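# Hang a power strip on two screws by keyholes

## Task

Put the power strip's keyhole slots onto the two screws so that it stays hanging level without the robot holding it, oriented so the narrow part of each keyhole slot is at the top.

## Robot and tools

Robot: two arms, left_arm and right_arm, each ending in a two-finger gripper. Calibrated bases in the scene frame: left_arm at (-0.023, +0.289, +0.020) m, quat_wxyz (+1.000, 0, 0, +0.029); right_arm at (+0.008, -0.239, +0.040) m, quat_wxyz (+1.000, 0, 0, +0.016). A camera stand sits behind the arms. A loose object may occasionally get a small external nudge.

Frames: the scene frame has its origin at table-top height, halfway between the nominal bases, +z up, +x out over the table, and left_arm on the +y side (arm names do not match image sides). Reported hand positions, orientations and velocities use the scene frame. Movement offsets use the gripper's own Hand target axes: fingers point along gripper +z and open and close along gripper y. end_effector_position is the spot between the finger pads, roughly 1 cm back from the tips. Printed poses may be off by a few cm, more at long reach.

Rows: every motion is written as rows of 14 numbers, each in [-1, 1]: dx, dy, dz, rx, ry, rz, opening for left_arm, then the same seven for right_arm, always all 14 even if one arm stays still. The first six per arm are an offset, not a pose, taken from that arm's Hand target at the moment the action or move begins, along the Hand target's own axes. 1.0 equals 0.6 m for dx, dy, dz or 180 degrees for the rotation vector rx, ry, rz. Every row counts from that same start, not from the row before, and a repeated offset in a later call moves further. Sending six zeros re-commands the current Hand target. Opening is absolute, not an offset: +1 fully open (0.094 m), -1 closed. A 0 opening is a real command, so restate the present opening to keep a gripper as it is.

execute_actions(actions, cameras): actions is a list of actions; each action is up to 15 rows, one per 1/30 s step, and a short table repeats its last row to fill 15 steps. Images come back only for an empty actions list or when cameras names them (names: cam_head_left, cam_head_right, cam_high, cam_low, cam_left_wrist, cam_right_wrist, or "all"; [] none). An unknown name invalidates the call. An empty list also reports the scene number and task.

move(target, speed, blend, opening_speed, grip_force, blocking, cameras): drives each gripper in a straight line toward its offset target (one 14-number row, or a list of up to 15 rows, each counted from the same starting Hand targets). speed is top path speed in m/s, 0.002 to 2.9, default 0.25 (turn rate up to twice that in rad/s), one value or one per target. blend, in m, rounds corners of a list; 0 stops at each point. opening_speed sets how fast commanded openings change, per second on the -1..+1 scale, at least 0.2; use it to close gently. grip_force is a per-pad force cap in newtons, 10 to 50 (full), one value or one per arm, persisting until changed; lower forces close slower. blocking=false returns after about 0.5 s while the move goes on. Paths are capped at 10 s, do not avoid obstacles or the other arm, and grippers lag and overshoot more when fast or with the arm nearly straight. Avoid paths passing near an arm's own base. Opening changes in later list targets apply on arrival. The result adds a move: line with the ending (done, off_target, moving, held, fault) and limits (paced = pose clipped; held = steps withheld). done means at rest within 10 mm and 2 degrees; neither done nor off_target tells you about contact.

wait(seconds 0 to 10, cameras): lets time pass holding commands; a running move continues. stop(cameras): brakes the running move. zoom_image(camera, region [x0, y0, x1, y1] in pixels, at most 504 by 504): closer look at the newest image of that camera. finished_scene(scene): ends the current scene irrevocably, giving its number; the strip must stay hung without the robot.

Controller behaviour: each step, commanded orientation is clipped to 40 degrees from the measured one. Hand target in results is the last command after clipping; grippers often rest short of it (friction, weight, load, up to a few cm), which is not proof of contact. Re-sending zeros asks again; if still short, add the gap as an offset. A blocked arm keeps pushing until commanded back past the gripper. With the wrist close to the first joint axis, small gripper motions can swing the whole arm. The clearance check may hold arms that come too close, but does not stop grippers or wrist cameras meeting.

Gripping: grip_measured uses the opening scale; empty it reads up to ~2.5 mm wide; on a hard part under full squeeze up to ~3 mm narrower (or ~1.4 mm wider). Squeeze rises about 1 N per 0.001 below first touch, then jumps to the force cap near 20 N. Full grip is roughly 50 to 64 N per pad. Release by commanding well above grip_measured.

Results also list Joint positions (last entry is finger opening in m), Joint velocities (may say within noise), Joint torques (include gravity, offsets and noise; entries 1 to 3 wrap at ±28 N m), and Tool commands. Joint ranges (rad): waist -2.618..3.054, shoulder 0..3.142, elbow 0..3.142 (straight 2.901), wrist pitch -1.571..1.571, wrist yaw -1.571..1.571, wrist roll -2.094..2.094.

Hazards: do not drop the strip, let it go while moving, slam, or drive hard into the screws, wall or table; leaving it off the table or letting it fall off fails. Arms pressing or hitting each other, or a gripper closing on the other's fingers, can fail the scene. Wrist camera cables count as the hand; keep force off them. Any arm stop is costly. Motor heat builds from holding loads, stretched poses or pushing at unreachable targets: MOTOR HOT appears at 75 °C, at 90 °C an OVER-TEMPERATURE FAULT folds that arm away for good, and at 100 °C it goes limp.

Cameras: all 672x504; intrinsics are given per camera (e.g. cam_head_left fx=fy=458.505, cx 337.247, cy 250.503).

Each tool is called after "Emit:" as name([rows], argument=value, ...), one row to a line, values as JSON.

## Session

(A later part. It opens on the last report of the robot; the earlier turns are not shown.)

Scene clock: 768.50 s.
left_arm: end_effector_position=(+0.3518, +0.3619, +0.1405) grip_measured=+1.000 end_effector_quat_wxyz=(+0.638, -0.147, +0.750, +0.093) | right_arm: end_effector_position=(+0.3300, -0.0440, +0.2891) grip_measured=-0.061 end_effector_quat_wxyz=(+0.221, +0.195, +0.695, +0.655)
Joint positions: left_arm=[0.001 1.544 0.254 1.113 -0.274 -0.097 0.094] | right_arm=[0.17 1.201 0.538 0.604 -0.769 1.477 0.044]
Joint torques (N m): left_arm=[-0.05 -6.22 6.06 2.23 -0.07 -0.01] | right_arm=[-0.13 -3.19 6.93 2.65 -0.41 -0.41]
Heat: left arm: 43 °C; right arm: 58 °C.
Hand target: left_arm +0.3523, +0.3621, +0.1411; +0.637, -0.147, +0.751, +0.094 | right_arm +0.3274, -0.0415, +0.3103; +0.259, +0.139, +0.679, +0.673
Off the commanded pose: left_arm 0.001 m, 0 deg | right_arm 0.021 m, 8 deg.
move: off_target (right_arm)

Emit:
move(target=[0,0,0,0,0,0,1,0.0027,-0.058,0.004,-0.006,-0.005,0.006,-0.2], speed=0.06)

Scene clock: 777.17 s.
left_arm: end_effector_position=(+0.3518, +0.3619, +0.1405) grip_measured=+1.000 end_effector_quat_wxyz=(+0.638, -0.147, +0.750, +0.093) | right_arm: end_effector_position=(+0.3358, -0.0440, +0.2563) grip_measured=-0.061 end_effector_quat_wxyz=(+0.224, +0.200, +0.684, +0.664)
Joint positions: left_arm=[0.001 1.544 0.254 1.113 -0.274 -0.097 0.094] | right_arm=[0.17 1.339 0.441 0.875 -0.76 1.514 0.044]
Joint torques (N m): left_arm=[-0.03 -6.22 6.06 2.24 -0.07 -0.01] | right_arm=[0.32 -3.47 6.24 2.59 -0.27 -0.37]
Heat: left arm: 43 °C; right arm: 55 °C.
Hand target: left_arm +0.3523, +0.3621, +0.1411; +0.637, -0.147, +0.751, +0.094 | right_arm +0.3329, -0.0405, +0.2758; +0.259, +0.148, +0.669, +0.680
Off the commanded pose: left_arm 0.001 m, 0 deg | right_arm 0.020 m, 8 deg.
move: off_target (right_arm)

Emit:
move(target=[0,0,0,0,0,0,1,-0.0045,-0.003,0.015,0,-0.003,0.002,-0.2], speed=0.04)

Scene clock: 781.77 s.
left_arm: end_effector_position=(+0.3518, +0.3619, +0.1405) grip_measured=+1.000 end_effector_quat_wxyz=(+0.638, -0.147, +0.750, +0.093) | right_arm: end_effector_position=(+0.3397, -0.0407, +0.2496) grip_measured=-0.061 end_effector_quat_wxyz=(+0.223, +0.206, +0.685, +0.662)
Joint positions: left_arm=[0.001 1.544 0.254 1.113 -0.274 -0.097 0.094] | right_arm=[0.186 1.375 0.441 0.903 -0.737 1.516 0.044]
Joint torques (N m): left_arm=[-0.03 -6.22 6.06 2.24 -0.06 -0.01] | right_arm=[0.88 -3.56 7.64 2.55 -0.18 -0.29]
Heat: left arm: 43 °C; right arm: 53 °C.
Hand target: left_arm +0.3523, +0.3621, +0.1411; +0.637, -0.147, +0.751, +0.094 | right_arm +0.3403, -0.0345, +0.2749; +0.260, +0.153, +0.668, +0.680
Off the commanded pose: left_arm 0.001 m, 0 deg | right_arm 0.026 m, 8 deg.
move: off_target (right_arm)

Emit:
move([
  [0,0,0,0,0,0,1,-0.005,0.03,0.0,0,0,0.0,-0.2],
], speed=0.05)

Scene clock: 785.03 s.
left_arm: end_effector_position=(+0.3518, +0.3619, +0.1405) grip_measured=+1.000 end_effector_quat_wxyz=(+0.638, -0.147, +0.750, +0.093) | right_arm: end_effector_position=(+0.3375, -0.0413, +0.2413) grip_measured=-0.061 end_effector_quat_wxyz=(+0.206, +0.223, +0.694, +0.653)
Joint positions: left_arm=[0.001 1.544 0.254 1.113 -0.274 -0.097 0.094] | right_arm=[0.186 1.357 0.441 0.832 -0.736 1.52 0.044]
Joint torques (N m): left_arm=[-0.03 -6.24 6.05 2.23 -0.07 -0.01] | right_arm=[0.55 -7.49 10.35 2.36 -0.26 -0.29]
Heat: left arm: 43 °C; right arm: 53 °C.
Hand target: left_arm +0.3523, +0.3621, +0.1411; +0.637, -0.147, +0.751, +0.094 | right_arm +0.3401, -0.0357, +0.2931; +0.260, +0.153, +0.668, +0.680
Off the commanded pose: left_arm 0.001 m, 0 deg | right_arm 0.052 m, 11 deg.
move: off_target (right_arm)

Emit:
move([
  [0,0,0,0,0,0,1,0.014,0.085,-0.0135,0,0,0,-0.2],
  [0,0,0,0,0,0,1,-0.003,-0.0185,-0.0135,0,0,0.0,-0.2],
], speed=[0.1,0.06])

Scene clock: 795.03 s.
left_arm: end_effector_position=(+0.3518, +0.3619, +0.1405) grip_measured=+1.000 end_effector_quat_wxyz=(+0.638, -0.147, +0.750, +0.093) | right_arm: end_effector_position=(+0.3422, -0.0465, +0.2615) grip_measured=-0.061 end_effector_quat_wxyz=(+0.225, +0.209, +0.683, +0.663)
Joint positions: left_arm=[0.001 1.544 0.254 1.113 -0.274 -0.097 0.094] | right_arm=[0.163 1.337 0.468 0.842 -0.751 1.523 0.044]
Joint torques (N m): left_arm=[-0.05 -6.2 6.06 2.23 -0.06 0] | right_arm=[-0.13 -3.63 6.39 2.63 -0.39 -0.41]
Heat: left arm: 43 °C; right arm: 52 °C.
Hand target: left_arm +0.3523, +0.3621, +0.1411; +0.637, -0.147, +0.751, +0.094 | right_arm +0.3387, -0.0437, +0.2819; +0.260, +0.153, +0.668, +0.680
Off the commanded pose: left_arm 0.001 m, 0 deg | right_arm 0.021 m, 8 deg.
move: off_target (right_arm)

Emit:
move([
  [0,0,0,0,0,0,1,0.0035,-0.003,0.0265,0,0.003,0,-0.2],
], speed=[0.05])

Scene clock: 798.33 s.
left_arm: end_effector_position=(+0.3518, +0.3619, +0.1405) grip_measured=+1.000 end_effector_quat_wxyz=(+0.638, -0.147, +0.750, +0.093) | right_arm: end_effector_position=(+0.3439, -0.0394, +0.2502) grip_measured=-0.061 end_effector_quat_wxyz=(+0.213, +0.213, +0.688, +0.660)
Joint positions: left_arm=[0.001 1.544 0.254 1.113 -0.274 -0.097 0.094] | right_arm=[0.185 1.381 0.468 0.863 -0.74 1.525 0.044]
Joint torques (N m): left_arm=[-0.03 -6.22 6.06 2.24 -0.06 -0.01] | right_arm=[1.68 -3.49 8.66 2.63 -0.13 -0.39]
Heat: left arm: 43 °C; right arm: 52 °C.
Hand target: left_arm +0.3523, +0.3621, +0.1411; +0.637, -0.147, +0.751, +0.094 | right_arm +0.3461, -0.0294, +0.2808; +0.257, +0.150, +0.669, +0.681
Off the commanded pose: left_arm 0.001 m, 0 deg | right_arm 0.032 m, 9 deg.
move: off_target (right_arm)

Emit:
move([
  [0,0,0,0,0,0,1,0,0.006,0.002,-0.006,0.0,-0.006,-0.2],
], speed=[0.05])

Scene clock: 803.43 s.
left_arm: end_effector_position=(+0.3518, +0.3619, +0.1405) grip_measured=+1.000 end_effector_quat_wxyz=(+0.638, -0.147, +0.750, +0.093) | right_arm: end_effector_position=(+0.3442, -0.0390, +0.2506) grip_measured=-0.061 end_effector_quat_wxyz=(+0.215, +0.211, +0.687, +0.662)
Joint positions: left_arm=[0.001 1.544 0.254 1.113 -0.274 -0.097 0.094] | right_arm=[0.185 1.387 0.468 0.875 -0.742 1.525 0.044]
Joint torques (N m): left_arm=[-0.03 -6.22 6.06 2.23 -0.06 -0.01] | right_arm=[1.89 -3.47 8.55 2.79 -0.09 -0.43]
Heat: left arm: 43 °C; right arm: 52 °C.
Hand target: left_arm +0.3523, +0.3621, +0.1411; +0.637, -0.147, +0.751, +0.094 | right_arm +0.3462, -0.0283, +0.2845; +0.265, +0.141, +0.664, +0.685
Off the commanded pose: left_arm 0.001 m, 0 deg | right_arm 0.036 m, 11 deg.
move: off_target (right_arm)

Emit:
move([
  [0,0,0,0,0,0,1,0,0.006,0.003,-0.008,0.0,-0.01,-0.2],
], speed=[0.05])

Emit:
move([
  [0,0,0,0,0,0,1,0,0.006,0.002,-0.008,0.0,-0.01,-0.2],
], speed=[0.05])

Scene clock: 808.90 s.
left_arm: end_effector_position=(+0.3518, +0.3619, +0.1405) grip_measured=+1.000 end_effector_quat_wxyz=(+0.638, -0.147, +0.750, +0.093) | right_arm: end_effector_position=(+0.3455, -0.0384, +0.2520) grip_measured=-0.061 end_effector_quat_wxyz=(+0.223, +0.201, +0.685, +0.664)
Joint positions: left_arm=[0.001 1.544 0.254 1.113 -0.274 -0.097 0.094] | right_arm=[0.185 1.402 0.468 0.908 -0.745 1.515 0.044]
Joint torques (N m): left_arm=[-0.03 -6.23 6.05 2.24 -0.06 -0.01] | right_arm=[2.26 -3.64 8.42 2.9 -0.03 -0.42]
Heat: left arm: 43 °C; right arm: 52 °C.
Hand target: left_arm +0.3523, +0.3621, +0.1411; +0.637, -0.147, +0.751, +0.094 | right_arm +0.3466, -0.0267, +0.2882; +0.277, +0.128, +0.657, +0.689
Off the commanded pose: left_arm 0.001 m, 0 deg | right_arm 0.038 m, 11 deg.
move: off_target (right_arm)

Scene clock: 809.87 s.
left_arm: end_effector_position=(+0.3518, +0.3619, +0.1405) grip_measured=+1.000 end_effector_quat_wxyz=(+0.638, -0.147, +0.750, +0.093) | right_arm: end_effector_position=(+0.3455, -0.0380, +0.2531) grip_measured=-0.061 end_effector_quat_wxyz=(+0.229, +0.193, +0.683, +0.666)
Joint positions: left_arm=[0.001 1.544 0.254 1.113 -0.274 -0.097 0.094] | right_arm=[0.185 1.411 0.465 0.935 -0.748 1.507 0.044]
Joint torques (N m): left_arm=[-0.03 -6.22 6.06 2.23 -0.06 -0.01] | right_arm=[2.5 -3.43 8.4 3.1 0.01 -0.45]
Heat: left arm: 43 °C; right arm: 52 °C.
Hand target: left_arm +0.3523, +0.3621, +0.1411; +0.637, -0.147, +0.751, +0.094 | right_arm +0.3465, -0.0257, +0.2918; +0.290, +0.114, +0.651, +0.693
Off the commanded pose: left_arm 0.001 m, 0 deg | right_arm 0.041 m, 12 deg.
move: off_target (right_arm)

Emit:
move([
  [0,0,0,0,0,0,1,0,0,0.002,0,0.0,0.01,-0.2],
], speed=[0.05])

Emit:
move([
  [0,0,0,0,0,0,1,0,-0.002,0.001,0,0.0,0.008,-0.2],
], speed=[0.05])

Emit:
move([
  [0,0,0,0,0,0,1,0,-0.004,0.001,0,0.0,0.006,-0.2],
], speed=[0.05])

Scene clock: 815.73 s.
left_arm: end_effector_position=(+0.3518, +0.3619, +0.1405) grip_measured=+1.000 end_effector_quat_wxyz=(+0.638, -0.147, +0.750, +0.093) | right_arm: end_effector_position=(+0.3455, -0.0379, +0.2532) grip_measured=-0.061 end_effector_quat_wxyz=(+0.228, +0.193, +0.682, +0.668)
Joint positions: left_arm=[0.001 1.544 0.254 1.113 -0.274 -0.097 0.094] | right_arm=[0.184 1.416 0.464 0.947 -0.751 1.513 0.044]
Joint torques (N m): left_arm=[-0.05 -6.22 6.08 2.23 -0.06 -0.01] | right_arm=[2.73 -3.38 8.61 3.07 0.04 -0.2]
Heat: left arm: 43 °C; right arm: 52 °C.
Hand target: left_arm +0.3523, +0.3621, +0.1411; +0.637, -0.147, +0.751, +0.094 | right_arm +0.3471, -0.0246, +0.2920; +0.278, +0.124, +0.649, +0.697
Off the commanded pose: left_arm 0.001 m, 0 deg | right_arm 0.041 m, 11 deg.
move: off_target (right_arm)

Scene clock: 816.67 s.
left_arm: end_effector_position=(+0.3518, +0.3619, +0.1405) grip_measured=+1.000 end_effector_quat_wxyz=(+0.638, -0.147, +0.750, +0.093) | right_arm: end_effector_position=(+0.3455, -0.0379, +0.2529) grip_measured=-0.061 end_effector_quat_wxyz=(+0.227, +0.193, +0.679, +0.671)
Joint positions: left_arm=[0.001 1.544 0.254 1.113 -0.274 -0.097 0.094] | right_arm=[0.184 1.426 0.459 0.971 -0.753 1.523 0.044]
Joint torques (N m): left_arm=[-0.03 -6.22 6.06 2.24 -0.06 0] | right_arm=[2.81 -3.26 8.9 2.97 0.08 -0.04]
Heat: left arm: 43 °C; right arm: 52 °C.
Hand target: left_arm +0.3523, +0.3621, +0.1411; +0.637, -0.147, +0.751, +0.094 | right_arm +0.3477, -0.0241, +0.2910; +0.270, +0.132, +0.647, +0.701
Off the commanded pose: left_arm 0.001 m, 0 deg | right_arm 0.041 m, 10 deg.
move: off_target (right_arm)

Scene clock: 817.47 s.
left_arm: end_effector_position=(+0.3518, +0.3619, +0.1405) grip_measured=+1.000 end_effector_quat_wxyz=(+0.638, -0.147, +0.750, +0.093) | right_arm: end_effector_position=(+0.3458, -0.0378, +0.2522) grip_measured=-0.061 end_effector_quat_wxyz=(+0.223, +0.193, +0.677, +0.674)
Joint positions: left_arm=[0.001 1.544 0.254 1.113 -0.274 -0.097 0.094] | right_arm=[0.181 1.438 0.458 0.992 -0.76 1.536 0.044]
Joint torques (N m): left_arm=[-0.03 -6.22 6.05 2.23 -0.06 -0.01] | right_arm=[3.07 -3.21 8.84 2.91 0.17 0.02]
Heat: left arm: 43 °C; right arm: 52 °C.
Hand target: left_arm +0.3523, +0.3621, +0.1411; +0.637, -0.147, +0.751, +0.094 | right_arm +0.3486, -0.0237, +0.2886; +0.263, +0.138, +0.646, +0.703
Off the commanded pose: left_arm 0.001 m, 0 deg | right_arm 0.039 m, 9 deg.
move: off_target (right_arm)

Emit:
move([
  [0,0,0,0,0,0,1,0,-0.004,0.001,0.002,0.0,0.008,-0.2],
], speed=[0.05])

Emit:
move([
  [0,0,0,0,0,0,1,0,-0.004,0.001,0.002,0.0,0.008,-0.2],
], speed=[0.05])

Emit:
move([
  [0,0,0,0,0,0,1,0,-0.004,0.001,0.002,0.0,0.008,-0.2],
], speed=[0.05], cameras=["cam_head_left","cam_head_right"])

Scene clock: 821.67 s.
left_arm: end_effector_position=(+0.3518, +0.3619, +0.1405) grip_measured=+1.000 end_effector_quat_wxyz=(+0.638, -0.147, +0.750, +0.093) | right_arm: end_effector_position=(+0.3458, -0.0378, +0.2519) grip_measured=-0.061 end_effector_quat_wxyz=(+0.222, +0.193, +0.676, +0.676)
Joint positions: left_arm=[0.001 1.544 0.254 1.113 -0.274 -0.097 0.094] | right_arm=[0.18 1.444 0.456 1.004 -0.763 1.543 0.044]
Joint torques (N m): left_arm=[-0.02 -6.22 6.06 2.24 -0.07 -0.01] | right_arm=[3.26 -3.11 9.02 2.82 0.21 0.16]
Heat: left arm: 43 °C; right arm: 52 °C.
Hand target: left_arm +0.3523, +0.3621, +0.1411; +0.637, -0.147, +0.751, +0.094 | right_arm +0.3493, -0.0231, +0.2862; +0.254, +0.147, +0.646, +0.704
Off the commanded pose: left_arm 0.001 m, 0 deg | right_arm 0.038 m, 8 deg.
move: off_target (right_arm)

Scene clock: 822.37 s.
left_arm: end_effector_position=(+0.3518, +0.3619, +0.1405) grip_measured=+1.000 end_effector_quat_wxyz=(+0.638, -0.147, +0.750, +0.093) | right_arm: end_effector_position=(+0.3458, -0.0376, +0.2520) grip_measured=-0.061 end_effector_quat_wxyz=(+0.221, +0.193, +0.675, +0.677)
Joint positions: left_arm=[0.001 1.544 0.254 1.113 -0.274 -0.097 0.094] | right_arm=[0.18 1.448 0.455 1.013 -0.764 1.548 0.044]
Joint torques (N m): left_arm=[-0.03 -6.22 6.06 2.24 -0.06 -0.01] | right_arm=[3.36 -2.89 9.16 2.69 0.23 0.28]
Heat: left arm: 43 °C; right arm: 52 °C.
Hand target: left_arm +0.3523, +0.3621, +0.1411; +0.637, -0.147, +0.751, +0.094 | right_arm +0.3500, -0.0224, +0.2841; +0.245, +0.156, +0.647, +0.706
Off the commanded pose: left_arm 0.001 m, 0 deg | right_arm 0.036 m, 7 deg.
move: off_target (right_arm)

Scene clock: 823.07 s.
left_arm: end_effector_position=(+0.3518, +0.3619, +0.1405) grip_measured=+1.000 end_effector_quat_wxyz=(+0.638, -0.147, +0.750, +0.093) | right_arm: end_effector_position=(+0.3458, -0.0376, +0.2518) grip_measured=-0.061 end_effector_quat_wxyz=(+0.220, +0.194, +0.674, +0.678)
Joint positions: left_arm=[0.001 1.544 0.254 1.113 -0.274 -0.097 0.094] | right_arm=[0.18 1.451 0.454 1.02 -0.765 1.552 0.044]
Joint torques (N m): left_arm=[-0.03 -6.22 6.06 2.24 -0.06 -0.01] | right_arm=[3.48 -2.81 9.46 2.54 0.26 0.41]
Heat: left arm: 43 °C; right arm: 52 °C.
Hand target: left_arm +0.3523, +0.3621, +0.1411; +0.637, -0.147, +0.751, +0.094 | right_arm +0.3507, -0.0218, +0.2818; +0.235, +0.165, +0.647, +0.707
Off the commanded pose: left_arm 0.001 m, 0 deg | right_arm 0.034 m, 6 deg.
move: off_target (right_arm)
Images, in order (width x height): cam_head_left 672x504, cam_head_right 672x504.

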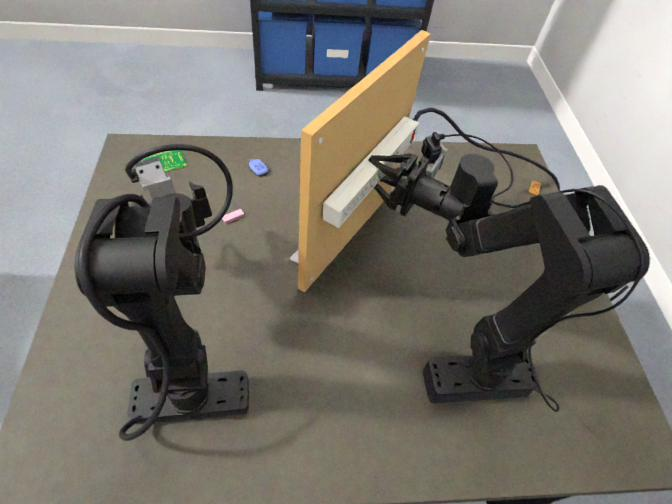

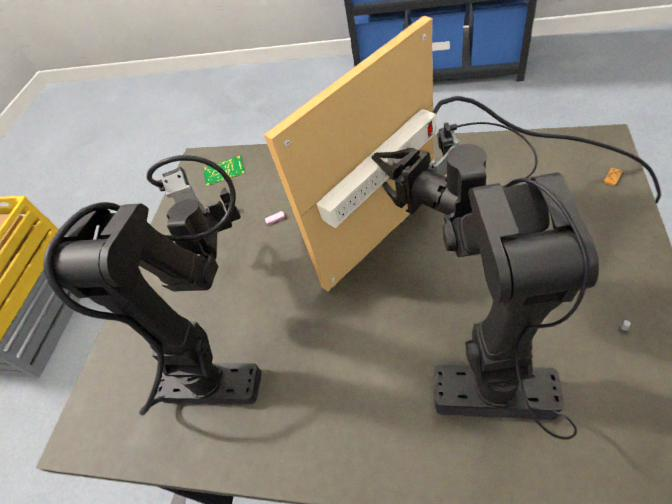

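Emit:
zoom_image(camera="cam_head_left", region=[310, 105, 430, 225])

Emit:
zoom_image(camera="cam_head_right", region=[310, 95, 450, 235])

Scaled by 4.200.

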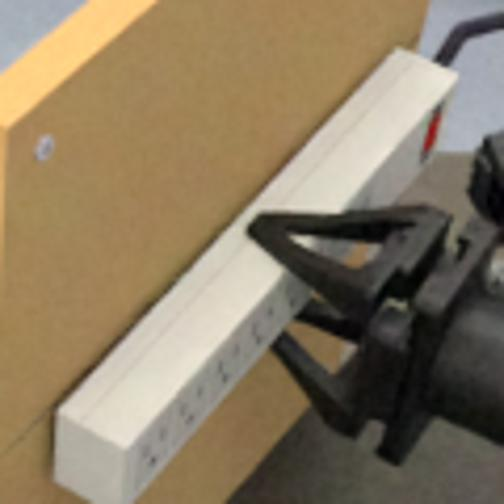

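Scaled by 3.600.

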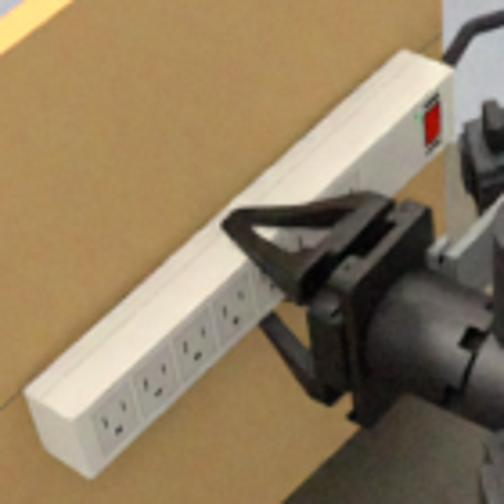

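Emit:
move([
  [0,0,0,0,0,0,1,0,0.000,0.001,0.0,-0.008,0.006,-0.2],
], speed=[0.05])

Emit:
move([
  [0,0,0,0,0,0,1,0,0.001,0.001,0.0,-0.008,0.006,-0.2],
], speed=[0.05])

Emit:
move([
  [0,0,0,0,0,0,1,0,0.001,0.001,0.0,-0.004,0.006,-0.2],
], speed=[0.05])

Scene clock: 835.80 s.
left_arm: end_effector_position=(+0.3518, +0.3619, +0.1405) grip_measured=+1.000 end_effector_quat_wxyz=(+0.638, -0.147, +0.750, +0.093) | right_arm: end_effector_position=(+0.3460, -0.0380, +0.2517) grip_measured=-0.061 end_effector_quat_wxyz=(+0.221, +0.195, +0.674, +0.678)
Joint positions: left_arm=[0.001 1.544 0.254 1.113 -0.274 -0.097 0.094] | right_arm=[0.179 1.451 0.453 1.021 -0.763 1.554 0.044]
Joint torques (N m): left_arm=[-0.03 -6.23 6.05 2.24 -0.07 0] | right_arm=[4.6 -3.81 8.9 2.47 0.67 0.54]
Heat: left arm: 43 °C; right arm: 53 °C.
Hand target: left_arm +0.3523, +0.3621, +0.1411; +0.637, -0.147, +0.751, +0.094 | right_arm +0.3510, -0.0214, +0.2819; +0.237, +0.180, +0.642, +0.707
Off the commanded pose: left_arm 0.001 m, 0 deg | right_arm 0.035 m, 6 deg.
move: off_target (right_arm)

Scene clock: 836.67 s.
left_arm: end_effector_position=(+0.3518, +0.3619, +0.1405) grip_measured=+1.000 end_effector_quat_wxyz=(+0.638, -0.147, +0.750, +0.093) | right_arm: end_effector_position=(+0.3463, -0.0380, +0.2516) grip_measured=-0.061 end_effector_quat_wxyz=(+0.223, +0.205, +0.668, +0.680)
Joint positions: left_arm=[0.001 1.544 0.254 1.113 -0.274 -0.097 0.094] | right_arm=[0.189 1.451 0.442 1.041 -0.735 1.572 0.044]
Joint torques (N m): left_arm=[-0.03 -6.23 6.06 2.24 -0.07 -0.01] | right_arm=[4.96 -4.63 9.14 2.24 0.79 0.56]
Heat: left arm: 44 °C; right arm: 53 °C.
Hand target: left_arm +0.3523, +0.3621, +0.1411; +0.637, -0.147, +0.751, +0.094 | right_arm +0.3513, -0.0209, +0.2825; +0.238, +0.195, +0.637, +0.706
Off the commanded pose: left_arm 0.001 m, 0 deg | right_arm 0.036 m, 5 deg.
move: off_target (right_arm)

Scene clock: 837.43 s.
left_arm: end_effector_position=(+0.3518, +0.3619, +0.1405) grip_measured=+1.000 end_effector_quat_wxyz=(+0.638, -0.147, +0.750, +0.093) | right_arm: end_effector_position=(+0.3469, -0.0380, +0.2518) grip_measured=-0.061 end_effector_quat_wxyz=(+0.223, +0.212, +0.664, +0.681)
Joint positions: left_arm=[0.001 1.544 0.254 1.113 -0.274 -0.097 0.094] | right_arm=[0.195 1.451 0.438 1.05 -0.719 1.586 0.044]
Joint torques (N m): left_arm=[-0.03 -6.22 6.05 2.23 -0.07 -0.01] | right_arm=[5.19 -5.09 9.18 2.14 0.86 0.6]
Heat: left arm: 44 °C; right arm: 53 °C.
Hand target: left_arm +0.3523, +0.3621, +0.1411; +0.637, -0.147, +0.751, +0.094 | right_arm +0.3516, -0.0205, +0.2831; +0.235, +0.205, +0.634, +0.707
Off the commanded pose: left_arm 0.001 m, 0 deg | right_arm 0.036 m, 5 deg.
move: off_target (right_arm)

Emit:
move([
  [0,0,0,0,0,0,1,0,0.001,-0.002,0.0,0,-0.008,-0.2],
], speed=[0.05])

Emit:
move([
  [0,0,0,0,0,0,1,0,0.002,-0.002,0.0,0,-0.008,-0.2],
], speed=[0.05])

Emit:
move([
  [0,0,0,0,0,0,1,0,0.004,0,0.0,0,-0.006,-0.2],
], speed=[0.05])

Scene clock: 843.07 s.
left_arm: end_effector_position=(+0.3518, +0.3619, +0.1405) grip_measured=+1.000 end_effector_quat_wxyz=(+0.638, -0.147, +0.750, +0.093) | right_arm: end_effector_position=(+0.3469, -0.0380, +0.2518) grip_measured=-0.061 end_effector_quat_wxyz=(+0.224, +0.212, +0.664, +0.681)
Joint positions: left_arm=[0.001 1.544 0.254 1.113 -0.274 -0.097 0.094] | right_arm=[0.196 1.45 0.437 1.049 -0.716 1.585 0.044]
Joint torques (N m): left_arm=[-0.03 -6.22 6.06 2.24 -0.07 0] | right_arm=[5 -5.38 9.02 2.15 0.8 0.37]
Heat: left arm: 44 °C; right arm: 54 °C.
Hand target: left_arm +0.3523, +0.3621, +0.1411; +0.637, -0.147, +0.751, +0.094 | right_arm +0.3508, -0.0215, +0.2835; +0.244, +0.197, +0.637, +0.704
Off the commanded pose: left_arm 0.001 m, 0 deg | right_arm 0.036 m, 5 deg.
move: off_target (right_arm)

Scene clock: 843.77 s.
left_arm: end_effector_position=(+0.3518, +0.3619, +0.1405) grip_measured=+1.000 end_effector_quat_wxyz=(+0.638, -0.147, +0.750, +0.093) | right_arm: end_effector_position=(+0.3469, -0.0381, +0.2519) grip_measured=-0.061 end_effector_quat_wxyz=(+0.227, +0.213, +0.664, +0.680)
Joint positions: left_arm=[0.001 1.544 0.254 1.113 -0.274 -0.097 0.094] | right_arm=[0.198 1.447 0.436 1.047 -0.709 1.582 0.044]
Joint torques (N m): left_arm=[-0.03 -6.22 6.06 2.23 -0.06 -0.01] | right_arm=[4.64 -5.68 9.05 2.17 0.72 0.2]
Heat: left arm: 44 °C; right arm: 54 °C.
Hand target: left_arm +0.3523, +0.3621, +0.1411; +0.637, -0.147, +0.751, +0.094 | right_arm +0.3501, -0.0225, +0.2846; +0.253, +0.189, +0.639, +0.701
Off the commanded pose: left_arm 0.001 m, 0 deg | right_arm 0.036 m, 6 deg.
move: off_target (right_arm)

Scene clock: 844.47 s.
left_arm: end_effector_position=(+0.3518, +0.3619, +0.1405) grip_measured=+1.000 end_effector_quat_wxyz=(+0.638, -0.147, +0.750, +0.093) | right_arm: end_effector_position=(+0.3468, -0.0381, +0.2520) grip_measured=-0.061 end_effector_quat_wxyz=(+0.229, +0.215, +0.665, +0.677)
Joint positions: left_arm=[0.001 1.544 0.254 1.113 -0.274 -0.097 0.094] | right_arm=[0.202 1.438 0.435 1.033 -0.698 1.576 0.044]
Joint torques (N m): left_arm=[-0.03 -6.22 6.06 2.23 -0.07 -0.01] | right_arm=[4.46 -5.82 9.29 2.15 0.58 0.11]
Heat: left arm: 44 °C; right arm: 54 °C.
Hand target: left_arm +0.3523, +0.3621, +0.1411; +0.637, -0.147, +0.751, +0.094 | right_arm +0.3498, -0.0227, +0.2870; +0.260, +0.183, +0.641, +0.699
Off the commanded pose: left_arm 0.001 m, 0 deg | right_arm 0.038 m, 6 deg.
move: off_target (right_arm)

Emit:
execute_actions(actions=[], cameras=["cam_head_left","cam_head_right"])

Emit:
zoom_image(camera="cam_head_left", region=[310, 105, 430, 225])

Emit:
zoom_image(camera="cam_head_right", region=[310, 95, 450, 235])

Scene clock: 848.47 s.
left_arm: end_effector_position=(+0.3518, +0.3619, +0.1405) grip_measured=+1.000 end_effector_quat_wxyz=(+0.638, -0.147, +0.750, +0.093) | right_arm: end_effector_position=(+0.3467, -0.0381, +0.2520) grip_measured=-0.061 end_effector_quat_wxyz=(+0.229, +0.215, +0.665, +0.677)
Joint positions: left_arm=[0.001 1.544 0.254 1.113 -0.274 -0.097 0.094] | right_arm=[0.202 1.438 0.435 1.033 -0.698 1.576 0.044]
Joint velocities: within noise
Joint torques (N m): left_arm=[-0.03 -6.22 6.06 2.24 -0.07 -0.01] | right_arm=[4.33 -5.79 9.33 2.17 0.6 0.07]
Heat: left arm: 44 °C; right arm: 54 °C.
Hand target: left_arm +0.3523, +0.3621, +0.1411; +0.637, -0.147, +0.751, +0.094 | right_arm +0.3497, -0.0226, +0.2870; +0.260, +0.183, +0.641, +0.699
Tool commands: left_gripper/opening=+1.0 right_gripper/opening=-0.2
Off the commanded pose: left_arm 0.001 m, 0 deg | right_arm 0.038 m, 6 deg.
Images, in order (width x height): cam_head_left 672x504, cam_head_right 672x504.

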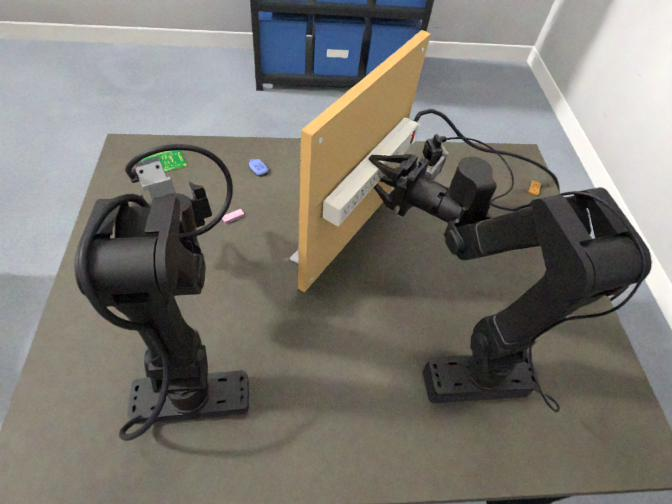

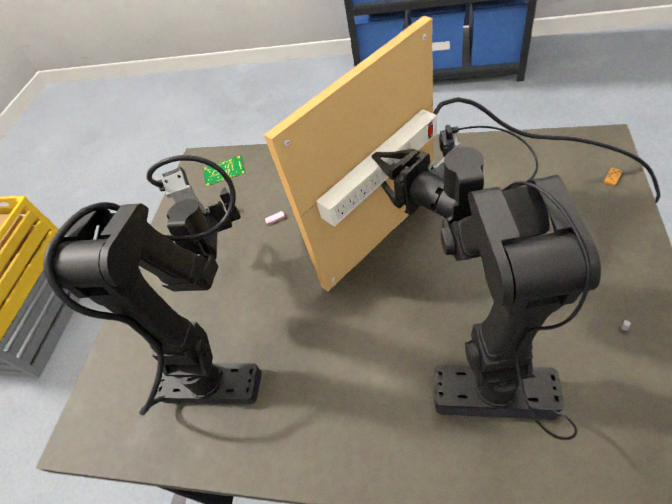

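Scaled by 4.200.

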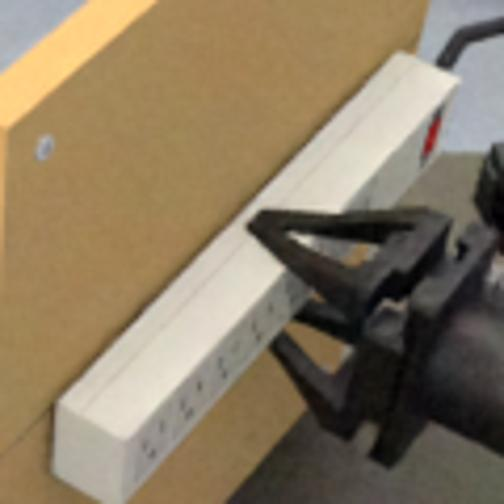

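Scaled by 3.600.

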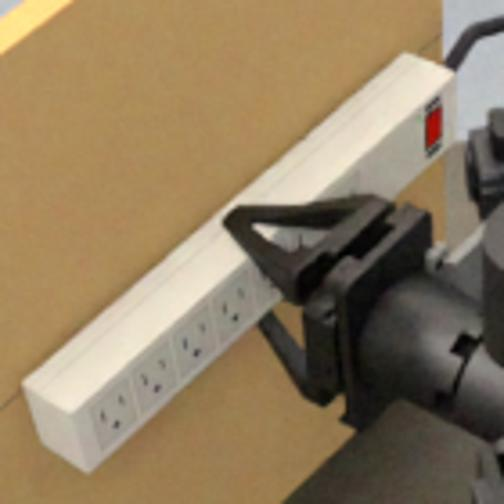

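Emit:
zoom_image(camera="cam_head_left", region=[375, 105, 435, 165])

Emit:
zoom_image(camera="cam_head_left", region=[310, 170, 370, 230])

Emit:
zoom_image(camera="cam_head_right", region=[385, 95, 445, 155])

Emit:
zoom_image(camera="cam_head_right", region=[305, 160, 365, 220])

Scaled by 8.400.

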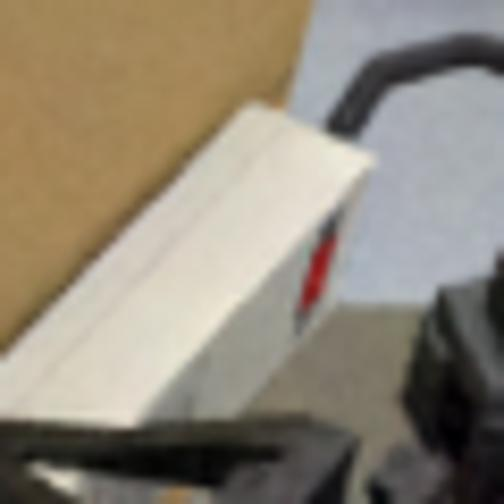

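Scaled by 8.400.

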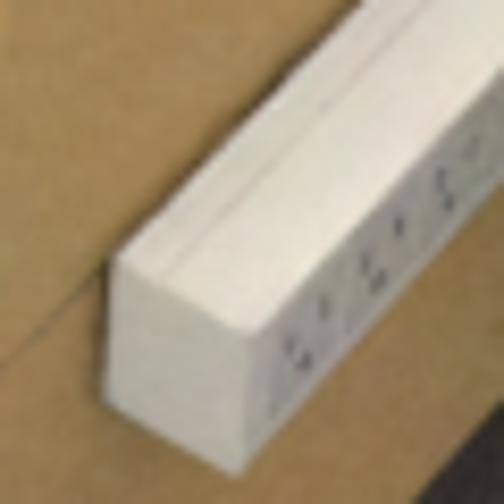

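Scaled by 8.400.

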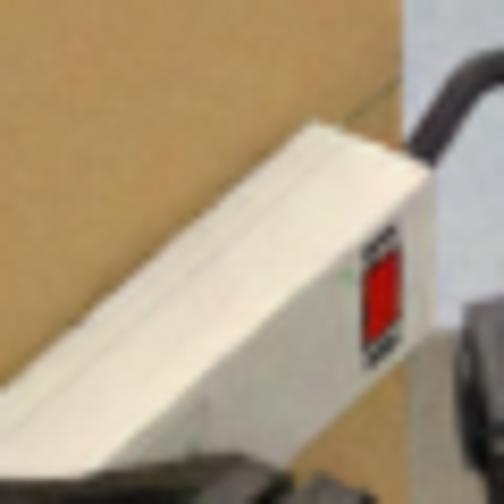

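Scaled by 8.400.

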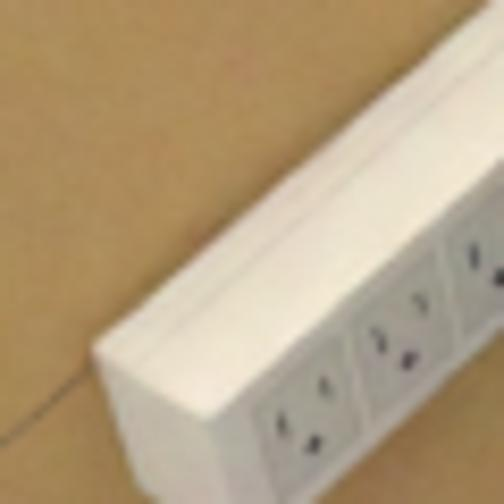

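Emit:
move([
  [0,0,0,0,0,0,1,0,0.002,0,0.0,-0.002,-0.006,-0.2],
], speed=[0.05])

Emit:
move([
  [0,0,0,0,0,0,1,0,0.002,0,0.0,-0.002,-0.006,-0.2],
], speed=[0.05])

Emit:
move([
  [0,0,0,0,0,0,1,0,0.002,0,0.0,-0.002,-0.006,-0.2],
], speed=[0.05])

Scene clock: 884.20 s.
left_arm: end_effector_position=(+0.3518, +0.3619, +0.1405) grip_measured=+1.000 end_effector_quat_wxyz=(+0.638, -0.147, +0.750, +0.093) | right_arm: end_effector_position=(+0.3468, -0.0381, +0.2523) grip_measured=-0.061 end_effector_quat_wxyz=(+0.232, +0.217, +0.666, +0.675)
Joint positions: left_arm=[0.001 1.544 0.254 1.113 -0.274 -0.097 0.094] | right_arm=[0.206 1.429 0.435 1.019 -0.687 1.57 0.044]
Joint torques (N m): left_arm=[-0.03 -6.22 6.05 2.24 -0.06 -0.01] | right_arm=[4.31 -5.68 9.24 2.18 0.61 -0.03]
Heat: left arm: 44 °C; right arm: 51 °C.
Hand target: left_arm +0.3523, +0.3621, +0.1411; +0.637, -0.147, +0.751, +0.094 | right_arm +0.3496, -0.0227, +0.2882; +0.268, +0.179, +0.642, +0.696
Off the commanded pose: left_arm 0.001 m, 0 deg | right_arm 0.039 m, 7 deg.
move: off_target (right_arm)

Scene clock: 884.90 s.
left_arm: end_effector_position=(+0.3518, +0.3619, +0.1405) grip_measured=+1.000 end_effector_quat_wxyz=(+0.638, -0.147, +0.750, +0.093) | right_arm: end_effector_position=(+0.3468, -0.0380, +0.2523) grip_measured=-0.061 end_effector_quat_wxyz=(+0.235, +0.219, +0.667, +0.672)
Joint positions: left_arm=[0.001 1.544 0.254 1.113 -0.274 -0.097 0.094] | right_arm=[0.211 1.42 0.435 1.003 -0.675 1.564 0.044]
Joint velocities: left_arm=[0.002 0.007 -0.002 -0.198 -0.007 0.022 0] | right_arm=[within noise]
Joint torques (N m): left_arm=[-0.03 -6.22 6.08 2.24 -0.07 -0.01] | right_arm=[4.36 -5.46 9.28 2.28 0.59 -0.17]
Heat: left arm: 44 °C; right arm: 51 °C.
Hand target: left_arm +0.3523, +0.3621, +0.1411; +0.637, -0.147, +0.751, +0.094 | right_arm +0.3494, -0.0227, +0.2893; +0.277, +0.175, +0.643, +0.693
Off the commanded pose: left_arm 0.001 m, 0 deg | right_arm 0.040 m, 8 deg.
move: off_target (right_arm)

Scene clock: 885.60 s.
left_arm: end_effector_position=(+0.3518, +0.3619, +0.1405) grip_measured=+1.000 end_effector_quat_wxyz=(+0.638, -0.147, +0.750, +0.093) | right_arm: end_effector_position=(+0.3469, -0.0381, +0.2526) grip_measured=-0.061 end_effector_quat_wxyz=(+0.238, +0.221, +0.668, +0.670)
Joint positions: left_arm=[0.001 1.544 0.254 1.113 -0.274 -0.097 0.094] | right_arm=[0.215 1.411 0.435 0.989 -0.663 1.558 0.044]
Joint torques (N m): left_arm=[-0.05 -6.23 6.06 2.23 -0.07 -0.01] | right_arm=[4.3 -5.5 9.26 2.33 0.53 -0.28]
Heat: left arm: 44 °C; right arm: 51 °C.
Hand target: left_arm +0.3523, +0.3621, +0.1411; +0.637, -0.147, +0.751, +0.094 | right_arm +0.3492, -0.0228, +0.2906; +0.285, +0.172, +0.643, +0.690
Off the commanded pose: left_arm 0.001 m, 0 deg | right_arm 0.041 m, 9 deg.
move: off_target (right_arm)

Emit:
move([
  [0,0,0,0,0,0,1,0.002,0.002,0,0.0,0,-0.006,-0.2],
], speed=[0.05])

Emit:
move([
  [0,0,0,0,0,0,1,0.002,0,0,0.0,0,-0.006,-0.2],
], speed=[0.05])

Emit:
move([
  [0,0,0,0,0,0,1,0.002,0,0,0.0,0.002,-0.006,-0.2],
], speed=[0.05])

Scene clock: 890.33 s.
left_arm: end_effector_position=(+0.3518, +0.3619, +0.1405) grip_measured=+1.000 end_effector_quat_wxyz=(+0.638, -0.147, +0.750, +0.093) | right_arm: end_effector_position=(+0.3469, -0.0381, +0.2528) grip_measured=-0.061 end_effector_quat_wxyz=(+0.240, +0.224, +0.668, +0.668)
Joint positions: left_arm=[0.001 1.544 0.254 1.113 -0.274 -0.097 0.094] | right_arm=[0.219 1.402 0.435 0.975 -0.651 1.553 0.044]
Joint torques (N m): left_arm=[-0.03 -6.22 6.06 2.24 -0.06 0] | right_arm=[4.26 -5.49 9.25 2.42 0.5 -0.43]
Heat: left arm: 44 °C; right arm: 51 °C.
Hand target: left_arm +0.3523, +0.3621, +0.1411; +0.637, -0.147, +0.751, +0.094 | right_arm +0.3481, -0.0221, +0.2916; +0.292, +0.165, +0.645, +0.687
Off the commanded pose: left_arm 0.001 m, 0 deg | right_arm 0.042 m, 10 deg.
move: off_target (right_arm)

Scene clock: 891.03 s.
left_arm: end_effector_position=(+0.3518, +0.3619, +0.1405) grip_measured=+1.000 end_effector_quat_wxyz=(+0.638, -0.147, +0.750, +0.093) | right_arm: end_effector_position=(+0.3468, -0.0380, +0.2528) grip_measured=-0.061 end_effector_quat_wxyz=(+0.242, +0.225, +0.669, +0.666)
Joint positions: left_arm=[0.001 1.544 0.254 1.113 -0.274 -0.097 0.094] | right_arm=[0.223 1.397 0.435 0.966 -0.644 1.549 0.044]
Joint torques (N m): left_arm=[-0.03 -6.23 6.06 2.24 -0.07 -0.01] | right_arm=[4.37 -5.2 9.09 2.47 0.45 -0.58]
Heat: left arm: 44 °C; right arm: 51 °C.
Hand target: left_arm +0.3523, +0.3621, +0.1411; +0.637, -0.147, +0.751, +0.094 | right_arm +0.3471, -0.0213, +0.2913; +0.298, +0.160, +0.646, +0.684
Off the commanded pose: left_arm 0.001 m, 0 deg | right_arm 0.042 m, 10 deg.
move: off_target (right_arm)

Scene clock: 891.73 s.
left_arm: end_effector_position=(+0.3518, +0.3619, +0.1405) grip_measured=+1.000 end_effector_quat_wxyz=(+0.638, -0.147, +0.750, +0.093) | right_arm: end_effector_position=(+0.3468, -0.0380, +0.2530) grip_measured=-0.061 end_effector_quat_wxyz=(+0.244, +0.225, +0.669, +0.665)
Joint positions: left_arm=[0.001 1.544 0.254 1.113 -0.274 -0.097 0.094] | right_arm=[0.225 1.392 0.435 0.96 -0.638 1.545 0.044]
Joint torques (N m): left_arm=[-0.05 -6.2 6.06 2.23 -0.06 -0.01] | right_arm=[4.29 -4.94 9.11 2.5 0.33 -0.74]
Heat: left arm: 44 °C; right arm: 51 °C.
Hand target: left_arm +0.3523, +0.3621, +0.1411; +0.637, -0.147, +0.751, +0.094 | right_arm +0.3462, -0.0206, +0.2912; +0.303, +0.151, +0.649, +0.682
Off the commanded pose: left_arm 0.001 m, 0 deg | right_arm 0.042 m, 11 deg.
move: off_target (right_arm)

Emit:
execute_actions(actions=[], cameras=["cam_head_left","cam_head_right"])

Emit:
zoom_image(camera="cam_head_left", region=[375, 105, 435, 165])

Emit:
zoom_image(camera="cam_head_left", region=[310, 170, 370, 230])

Emit:
zoom_image(camera="cam_head_right", region=[385, 95, 445, 155])

Emit:
zoom_image(camera="cam_head_right", region=[305, 160, 365, 220])

Scene clock: 895.13 s.
left_arm: end_effector_position=(+0.3518, +0.3619, +0.1405) grip_measured=+1.000 end_effector_quat_wxyz=(+0.638, -0.147, +0.750, +0.093) | right_arm: end_effector_position=(+0.3468, -0.0380, +0.2530) grip_measured=-0.061 end_effector_quat_wxyz=(+0.244, +0.225, +0.669, +0.665)
Joint positions: left_arm=[0.001 1.544 0.254 1.113 -0.274 -0.097 0.094] | right_arm=[0.225 1.392 0.435 0.96 -0.638 1.545 0.044]
Joint velocities: within noise
Joint torques (N m): left_arm=[-0.03 -6.23 6.06 2.24 -0.07 -0.01] | right_arm=[4.33 -4.94 9.07 2.5 0.33 -0.73]
Heat: left arm: 44 °C; right arm: 51 °C.
Hand target: left_arm +0.3523, +0.3621, +0.1411; +0.637, -0.147, +0.751, +0.094 | right_arm +0.3462, -0.0206, +0.2912; +0.303, +0.151, +0.649, +0.682
Tool commands: left_gripper/opening=+1.0 right_gripper/opening=-0.2
Off the commanded pose: left_arm 0.001 m, 0 deg | right_arm 0.042 m, 11 deg.
Images, in order (width x height): cam_head_left 672x504, cam_head_right 672x504.

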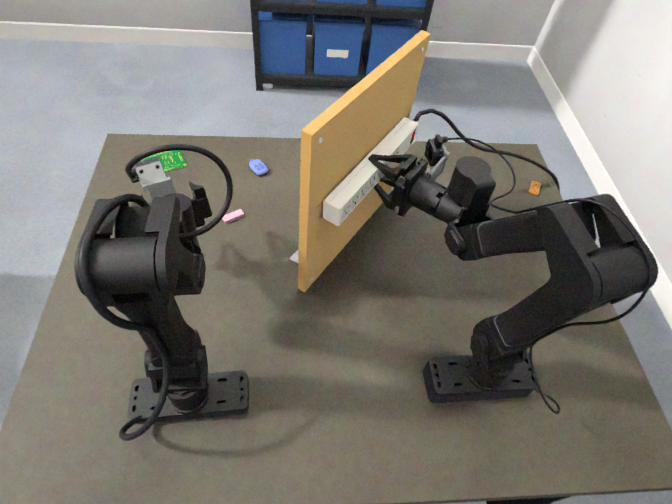

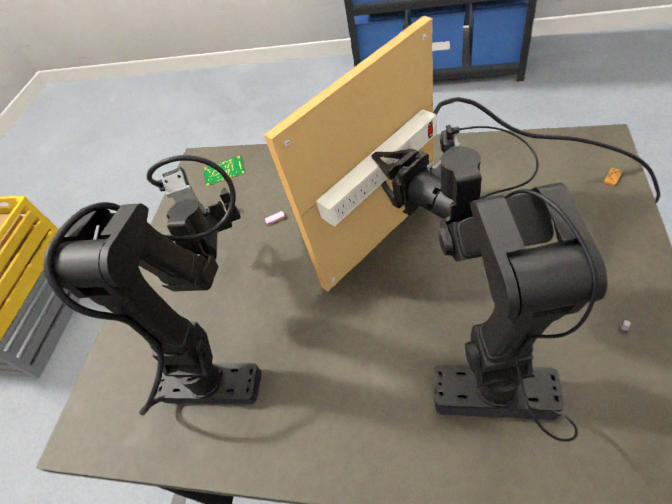

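Scaled by 8.400.

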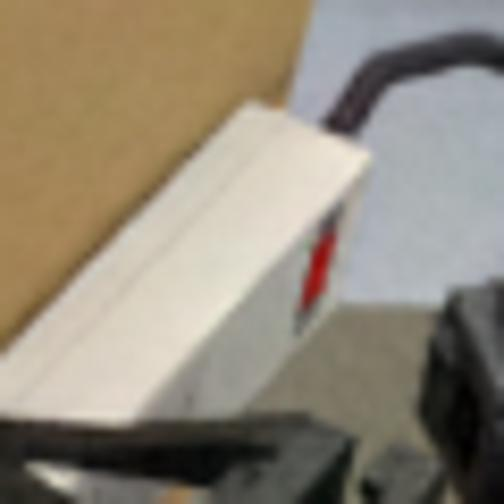

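Scaled by 8.400.

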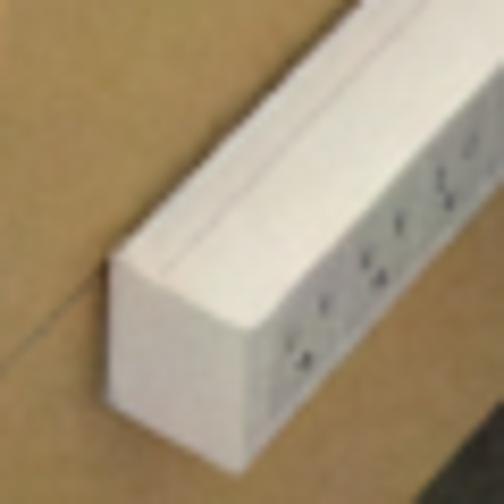

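Scaled by 8.400.

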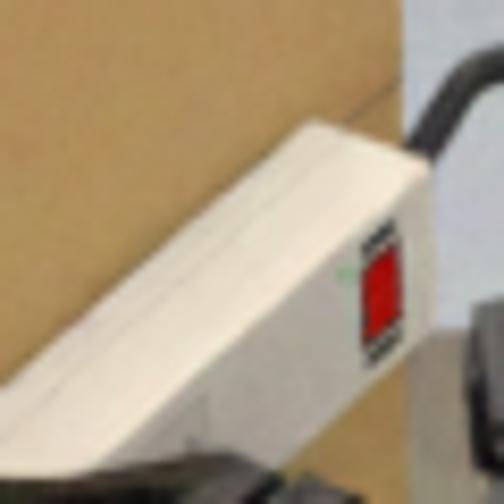

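Scaled by 8.400.

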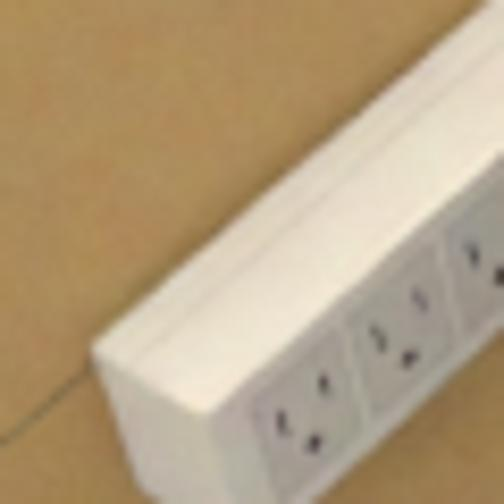

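Emit:
move([
  [0,0,0,0,0,0,1,0,0,-0.018,0.0,0.006,0.006,-0.2],
], speed=[0.05])

Emit:
move([
  [0,0,0,0,0,0,1,0,0,-0.008,0.0,0.0,0.0,-0.2],
], speed=[0.05], cameras=["cam_head_left","cam_head_right"])

Scene clock: 931.20 s.
left_arm: end_effector_position=(+0.3518, +0.3619, +0.1405) grip_measured=+1.000 end_effector_quat_wxyz=(+0.638, -0.147, +0.750, +0.093) | right_arm: end_effector_position=(+0.3460, -0.0378, +0.2531) grip_measured=-0.061 end_effector_quat_wxyz=(+0.243, +0.223, +0.670, +0.664)
Joint positions: left_arm=[0.001 1.544 0.254 1.113 -0.274 -0.097 0.094] | right_arm=[0.224 1.39 0.435 0.956 -0.643 1.542 0.044]
Joint torques (N m): left_arm=[-0.05 -6.22 6.05 2.24 -0.07 -0.01] | right_arm=[1.57 -6.35 7.56 2.53 -0.22 -0.54]
Heat: left arm: 44 °C; right arm: 51 °C.
Hand target: left_arm +0.3523, +0.3621, +0.1411; +0.637, -0.147, +0.751, +0.094 | right_arm +0.3397, -0.0291, +0.2901; +0.290, +0.151, +0.650, +0.686
Off the commanded pose: left_arm 0.001 m, 0 deg | right_arm 0.038 m, 10 deg.
move: off_target (right_arm)

Scene clock: 931.90 s.
left_arm: end_effector_position=(+0.3518, +0.3619, +0.1405) grip_measured=+1.000 end_effector_quat_wxyz=(+0.638, -0.147, +0.750, +0.093) | right_arm: end_effector_position=(+0.3459, -0.0382, +0.2536) grip_measured=-0.061 end_effector_quat_wxyz=(+0.246, +0.220, +0.671, +0.664)
Joint positions: left_arm=[0.001 1.544 0.254 1.113 -0.274 -0.097 0.094] | right_arm=[0.222 1.388 0.435 0.956 -0.646 1.535 0.044]
Joint torques (N m): left_arm=[-0.03 -6.23 6.08 2.24 -0.07 0] | right_arm=[0.84 -7.17 6.68 2.52 -0.31 -0.47]
Heat: left arm: 44 °C; right arm: 51 °C.
Hand target: left_arm +0.3523, +0.3621, +0.1411; +0.637, -0.147, +0.751, +0.094 | right_arm +0.3370, -0.0330, +0.2895; +0.290, +0.151, +0.650, +0.686
Off the commanded pose: left_arm 0.001 m, 0 deg | right_arm 0.037 m, 10 deg.
move: off_target (right_arm)
Images, in order (width x height): cam_head_left 672x504, cam_head_right 672x504.

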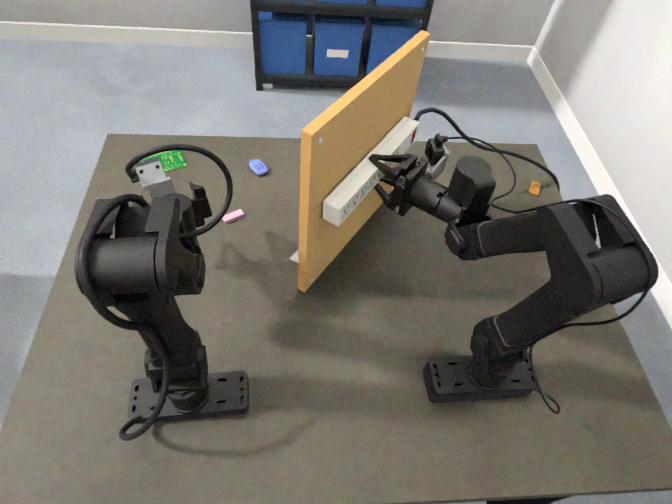

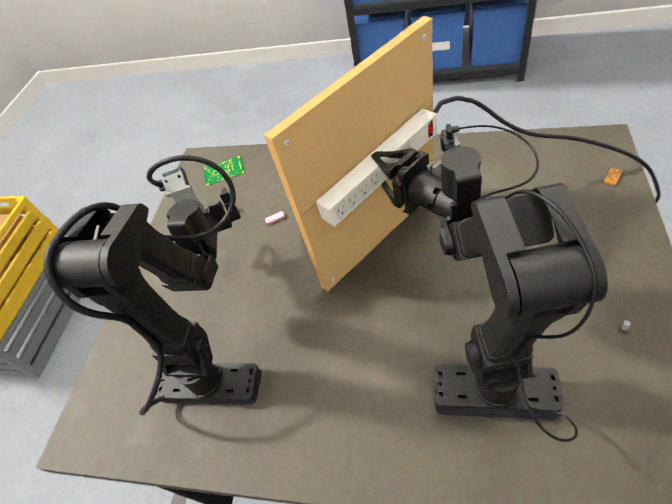

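Emit:
move([
  [0,0,0,0,0,0,1,0,0,-0.014,0.0,0.0,0.0,-0.2],
], speed=[0.05])

Emit:
move([
  [0,0,0,0,0,0,1,0,0,-0.008,0.0,0.0,0.0,-0.2],
], speed=[0.05], cameras=["cam_head_left","cam_head_right"])

Scene clock: 934.97 s.
left_arm: end_effector_position=(+0.3518, +0.3619, +0.1405) grip_measured=+1.000 end_effector_quat_wxyz=(+0.638, -0.147, +0.750, +0.093) | right_arm: end_effector_position=(+0.3416, -0.0403, +0.2539) grip_measured=-0.061 end_effector_quat_wxyz=(+0.245, +0.216, +0.672, +0.665)
Joint positions: left_arm=[0.001 1.544 0.254 1.113 -0.274 -0.097 0.094] | right_arm=[0.213 1.371 0.421 0.954 -0.661 1.531 0.044]
Joint torques (N m): left_arm=[-0.03 -6.22 6.05 2.24 -0.07 -0.01] | right_arm=[-0.17 -7.68 6.08 2.53 -0.33 -0.42]
Heat: left arm: 44 °C; right arm: 51 °C.
Hand target: left_arm +0.3523, +0.3621, +0.1411; +0.637, -0.147, +0.751, +0.094 | right_arm +0.3320, -0.0398, +0.2886; +0.290, +0.151, +0.650, +0.686
Off the commanded pose: left_arm 0.001 m, 0 deg | right_arm 0.036 m, 10 deg.
move: off_target (right_arm)

Scene clock: 935.80 s.
left_arm: end_effector_position=(+0.3518, +0.3619, +0.1405) grip_measured=+1.000 end_effector_quat_wxyz=(+0.638, -0.147, +0.750, +0.093) | right_arm: end_effector_position=(+0.3382, -0.0436, +0.2542) grip_measured=-0.061 end_effector_quat_wxyz=(+0.245, +0.213, +0.672, +0.665)
Joint positions: left_arm=[0.001 1.544 0.254 1.113 -0.274 -0.097 0.094] | right_arm=[0.2 1.354 0.409 0.952 -0.679 1.529 0.044]
Joint torques (N m): left_arm=[-0.03 -6.22 6.06 2.24 -0.07 -0.01] | right_arm=[-0.29 -7.42 5.98 2.53 -0.3 -0.38]
Heat: left arm: 44 °C; right arm: 51 °C.
Hand target: left_arm +0.3523, +0.3621, +0.1411; +0.637, -0.147, +0.751, +0.094 | right_arm +0.3293, -0.0437, +0.2880; +0.290, +0.151, +0.650, +0.686
Off the commanded pose: left_arm 0.001 m, 0 deg | right_arm 0.035 m, 9 deg.
move: off_target (right_arm)
Images, in order (width x height): cam_head_left 672x504, cam_head_right 672x504.

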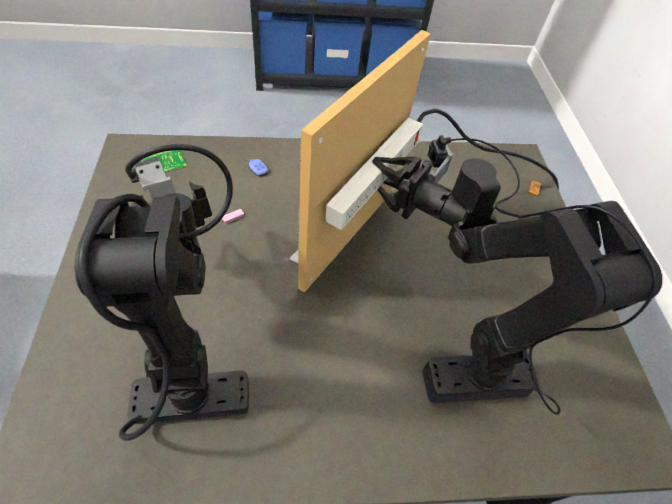

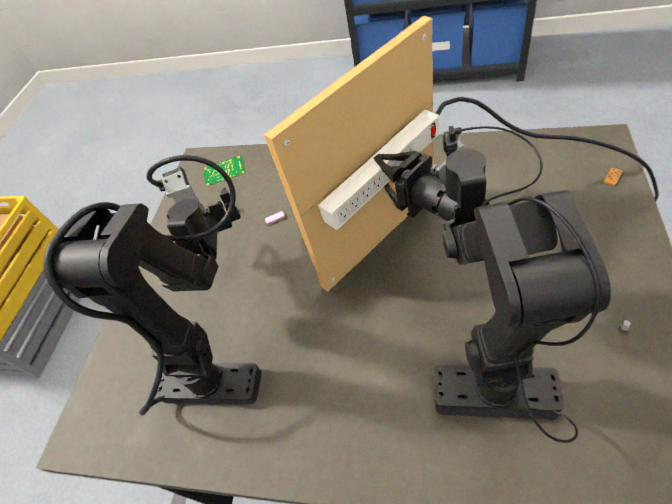

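Emit:
zoom_image(camera="cam_head_left", region=[375, 105, 435, 165])

Emit:
zoom_image(camera="cam_head_left", region=[310, 170, 370, 230])

Emit:
zoom_image(camera="cam_head_right", region=[385, 95, 445, 155])

Emit:
zoom_image(camera="cam_head_right", region=[305, 160, 365, 220])

Scaled by 8.400.

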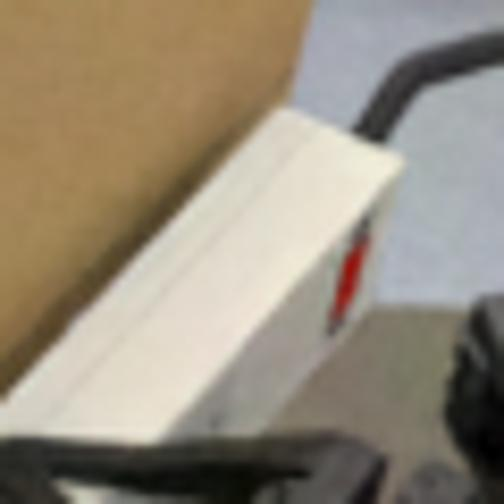

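Scaled by 8.400.

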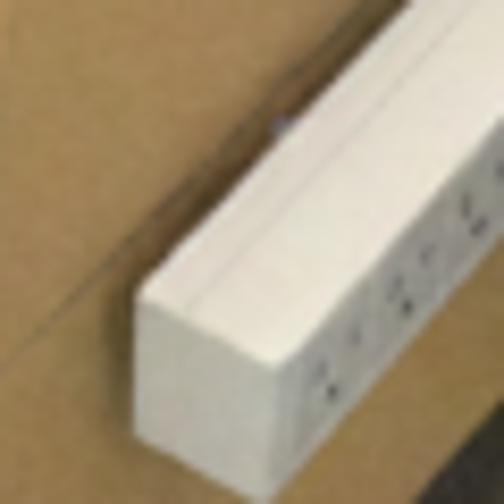

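Scaled by 8.400.

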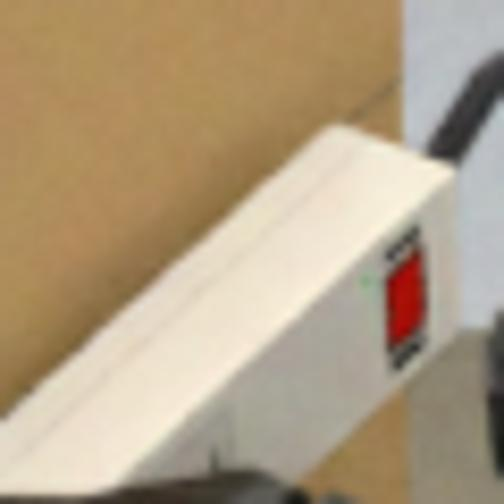

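Scaled by 8.400.

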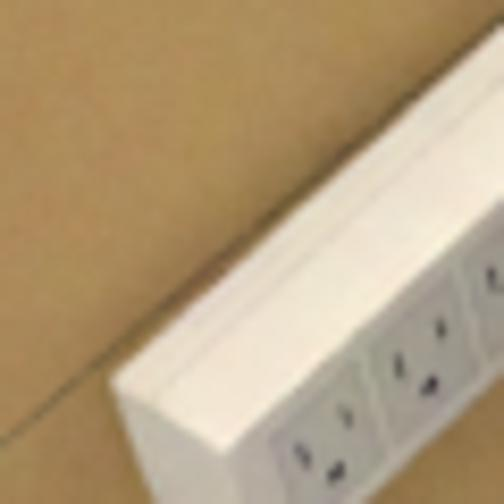

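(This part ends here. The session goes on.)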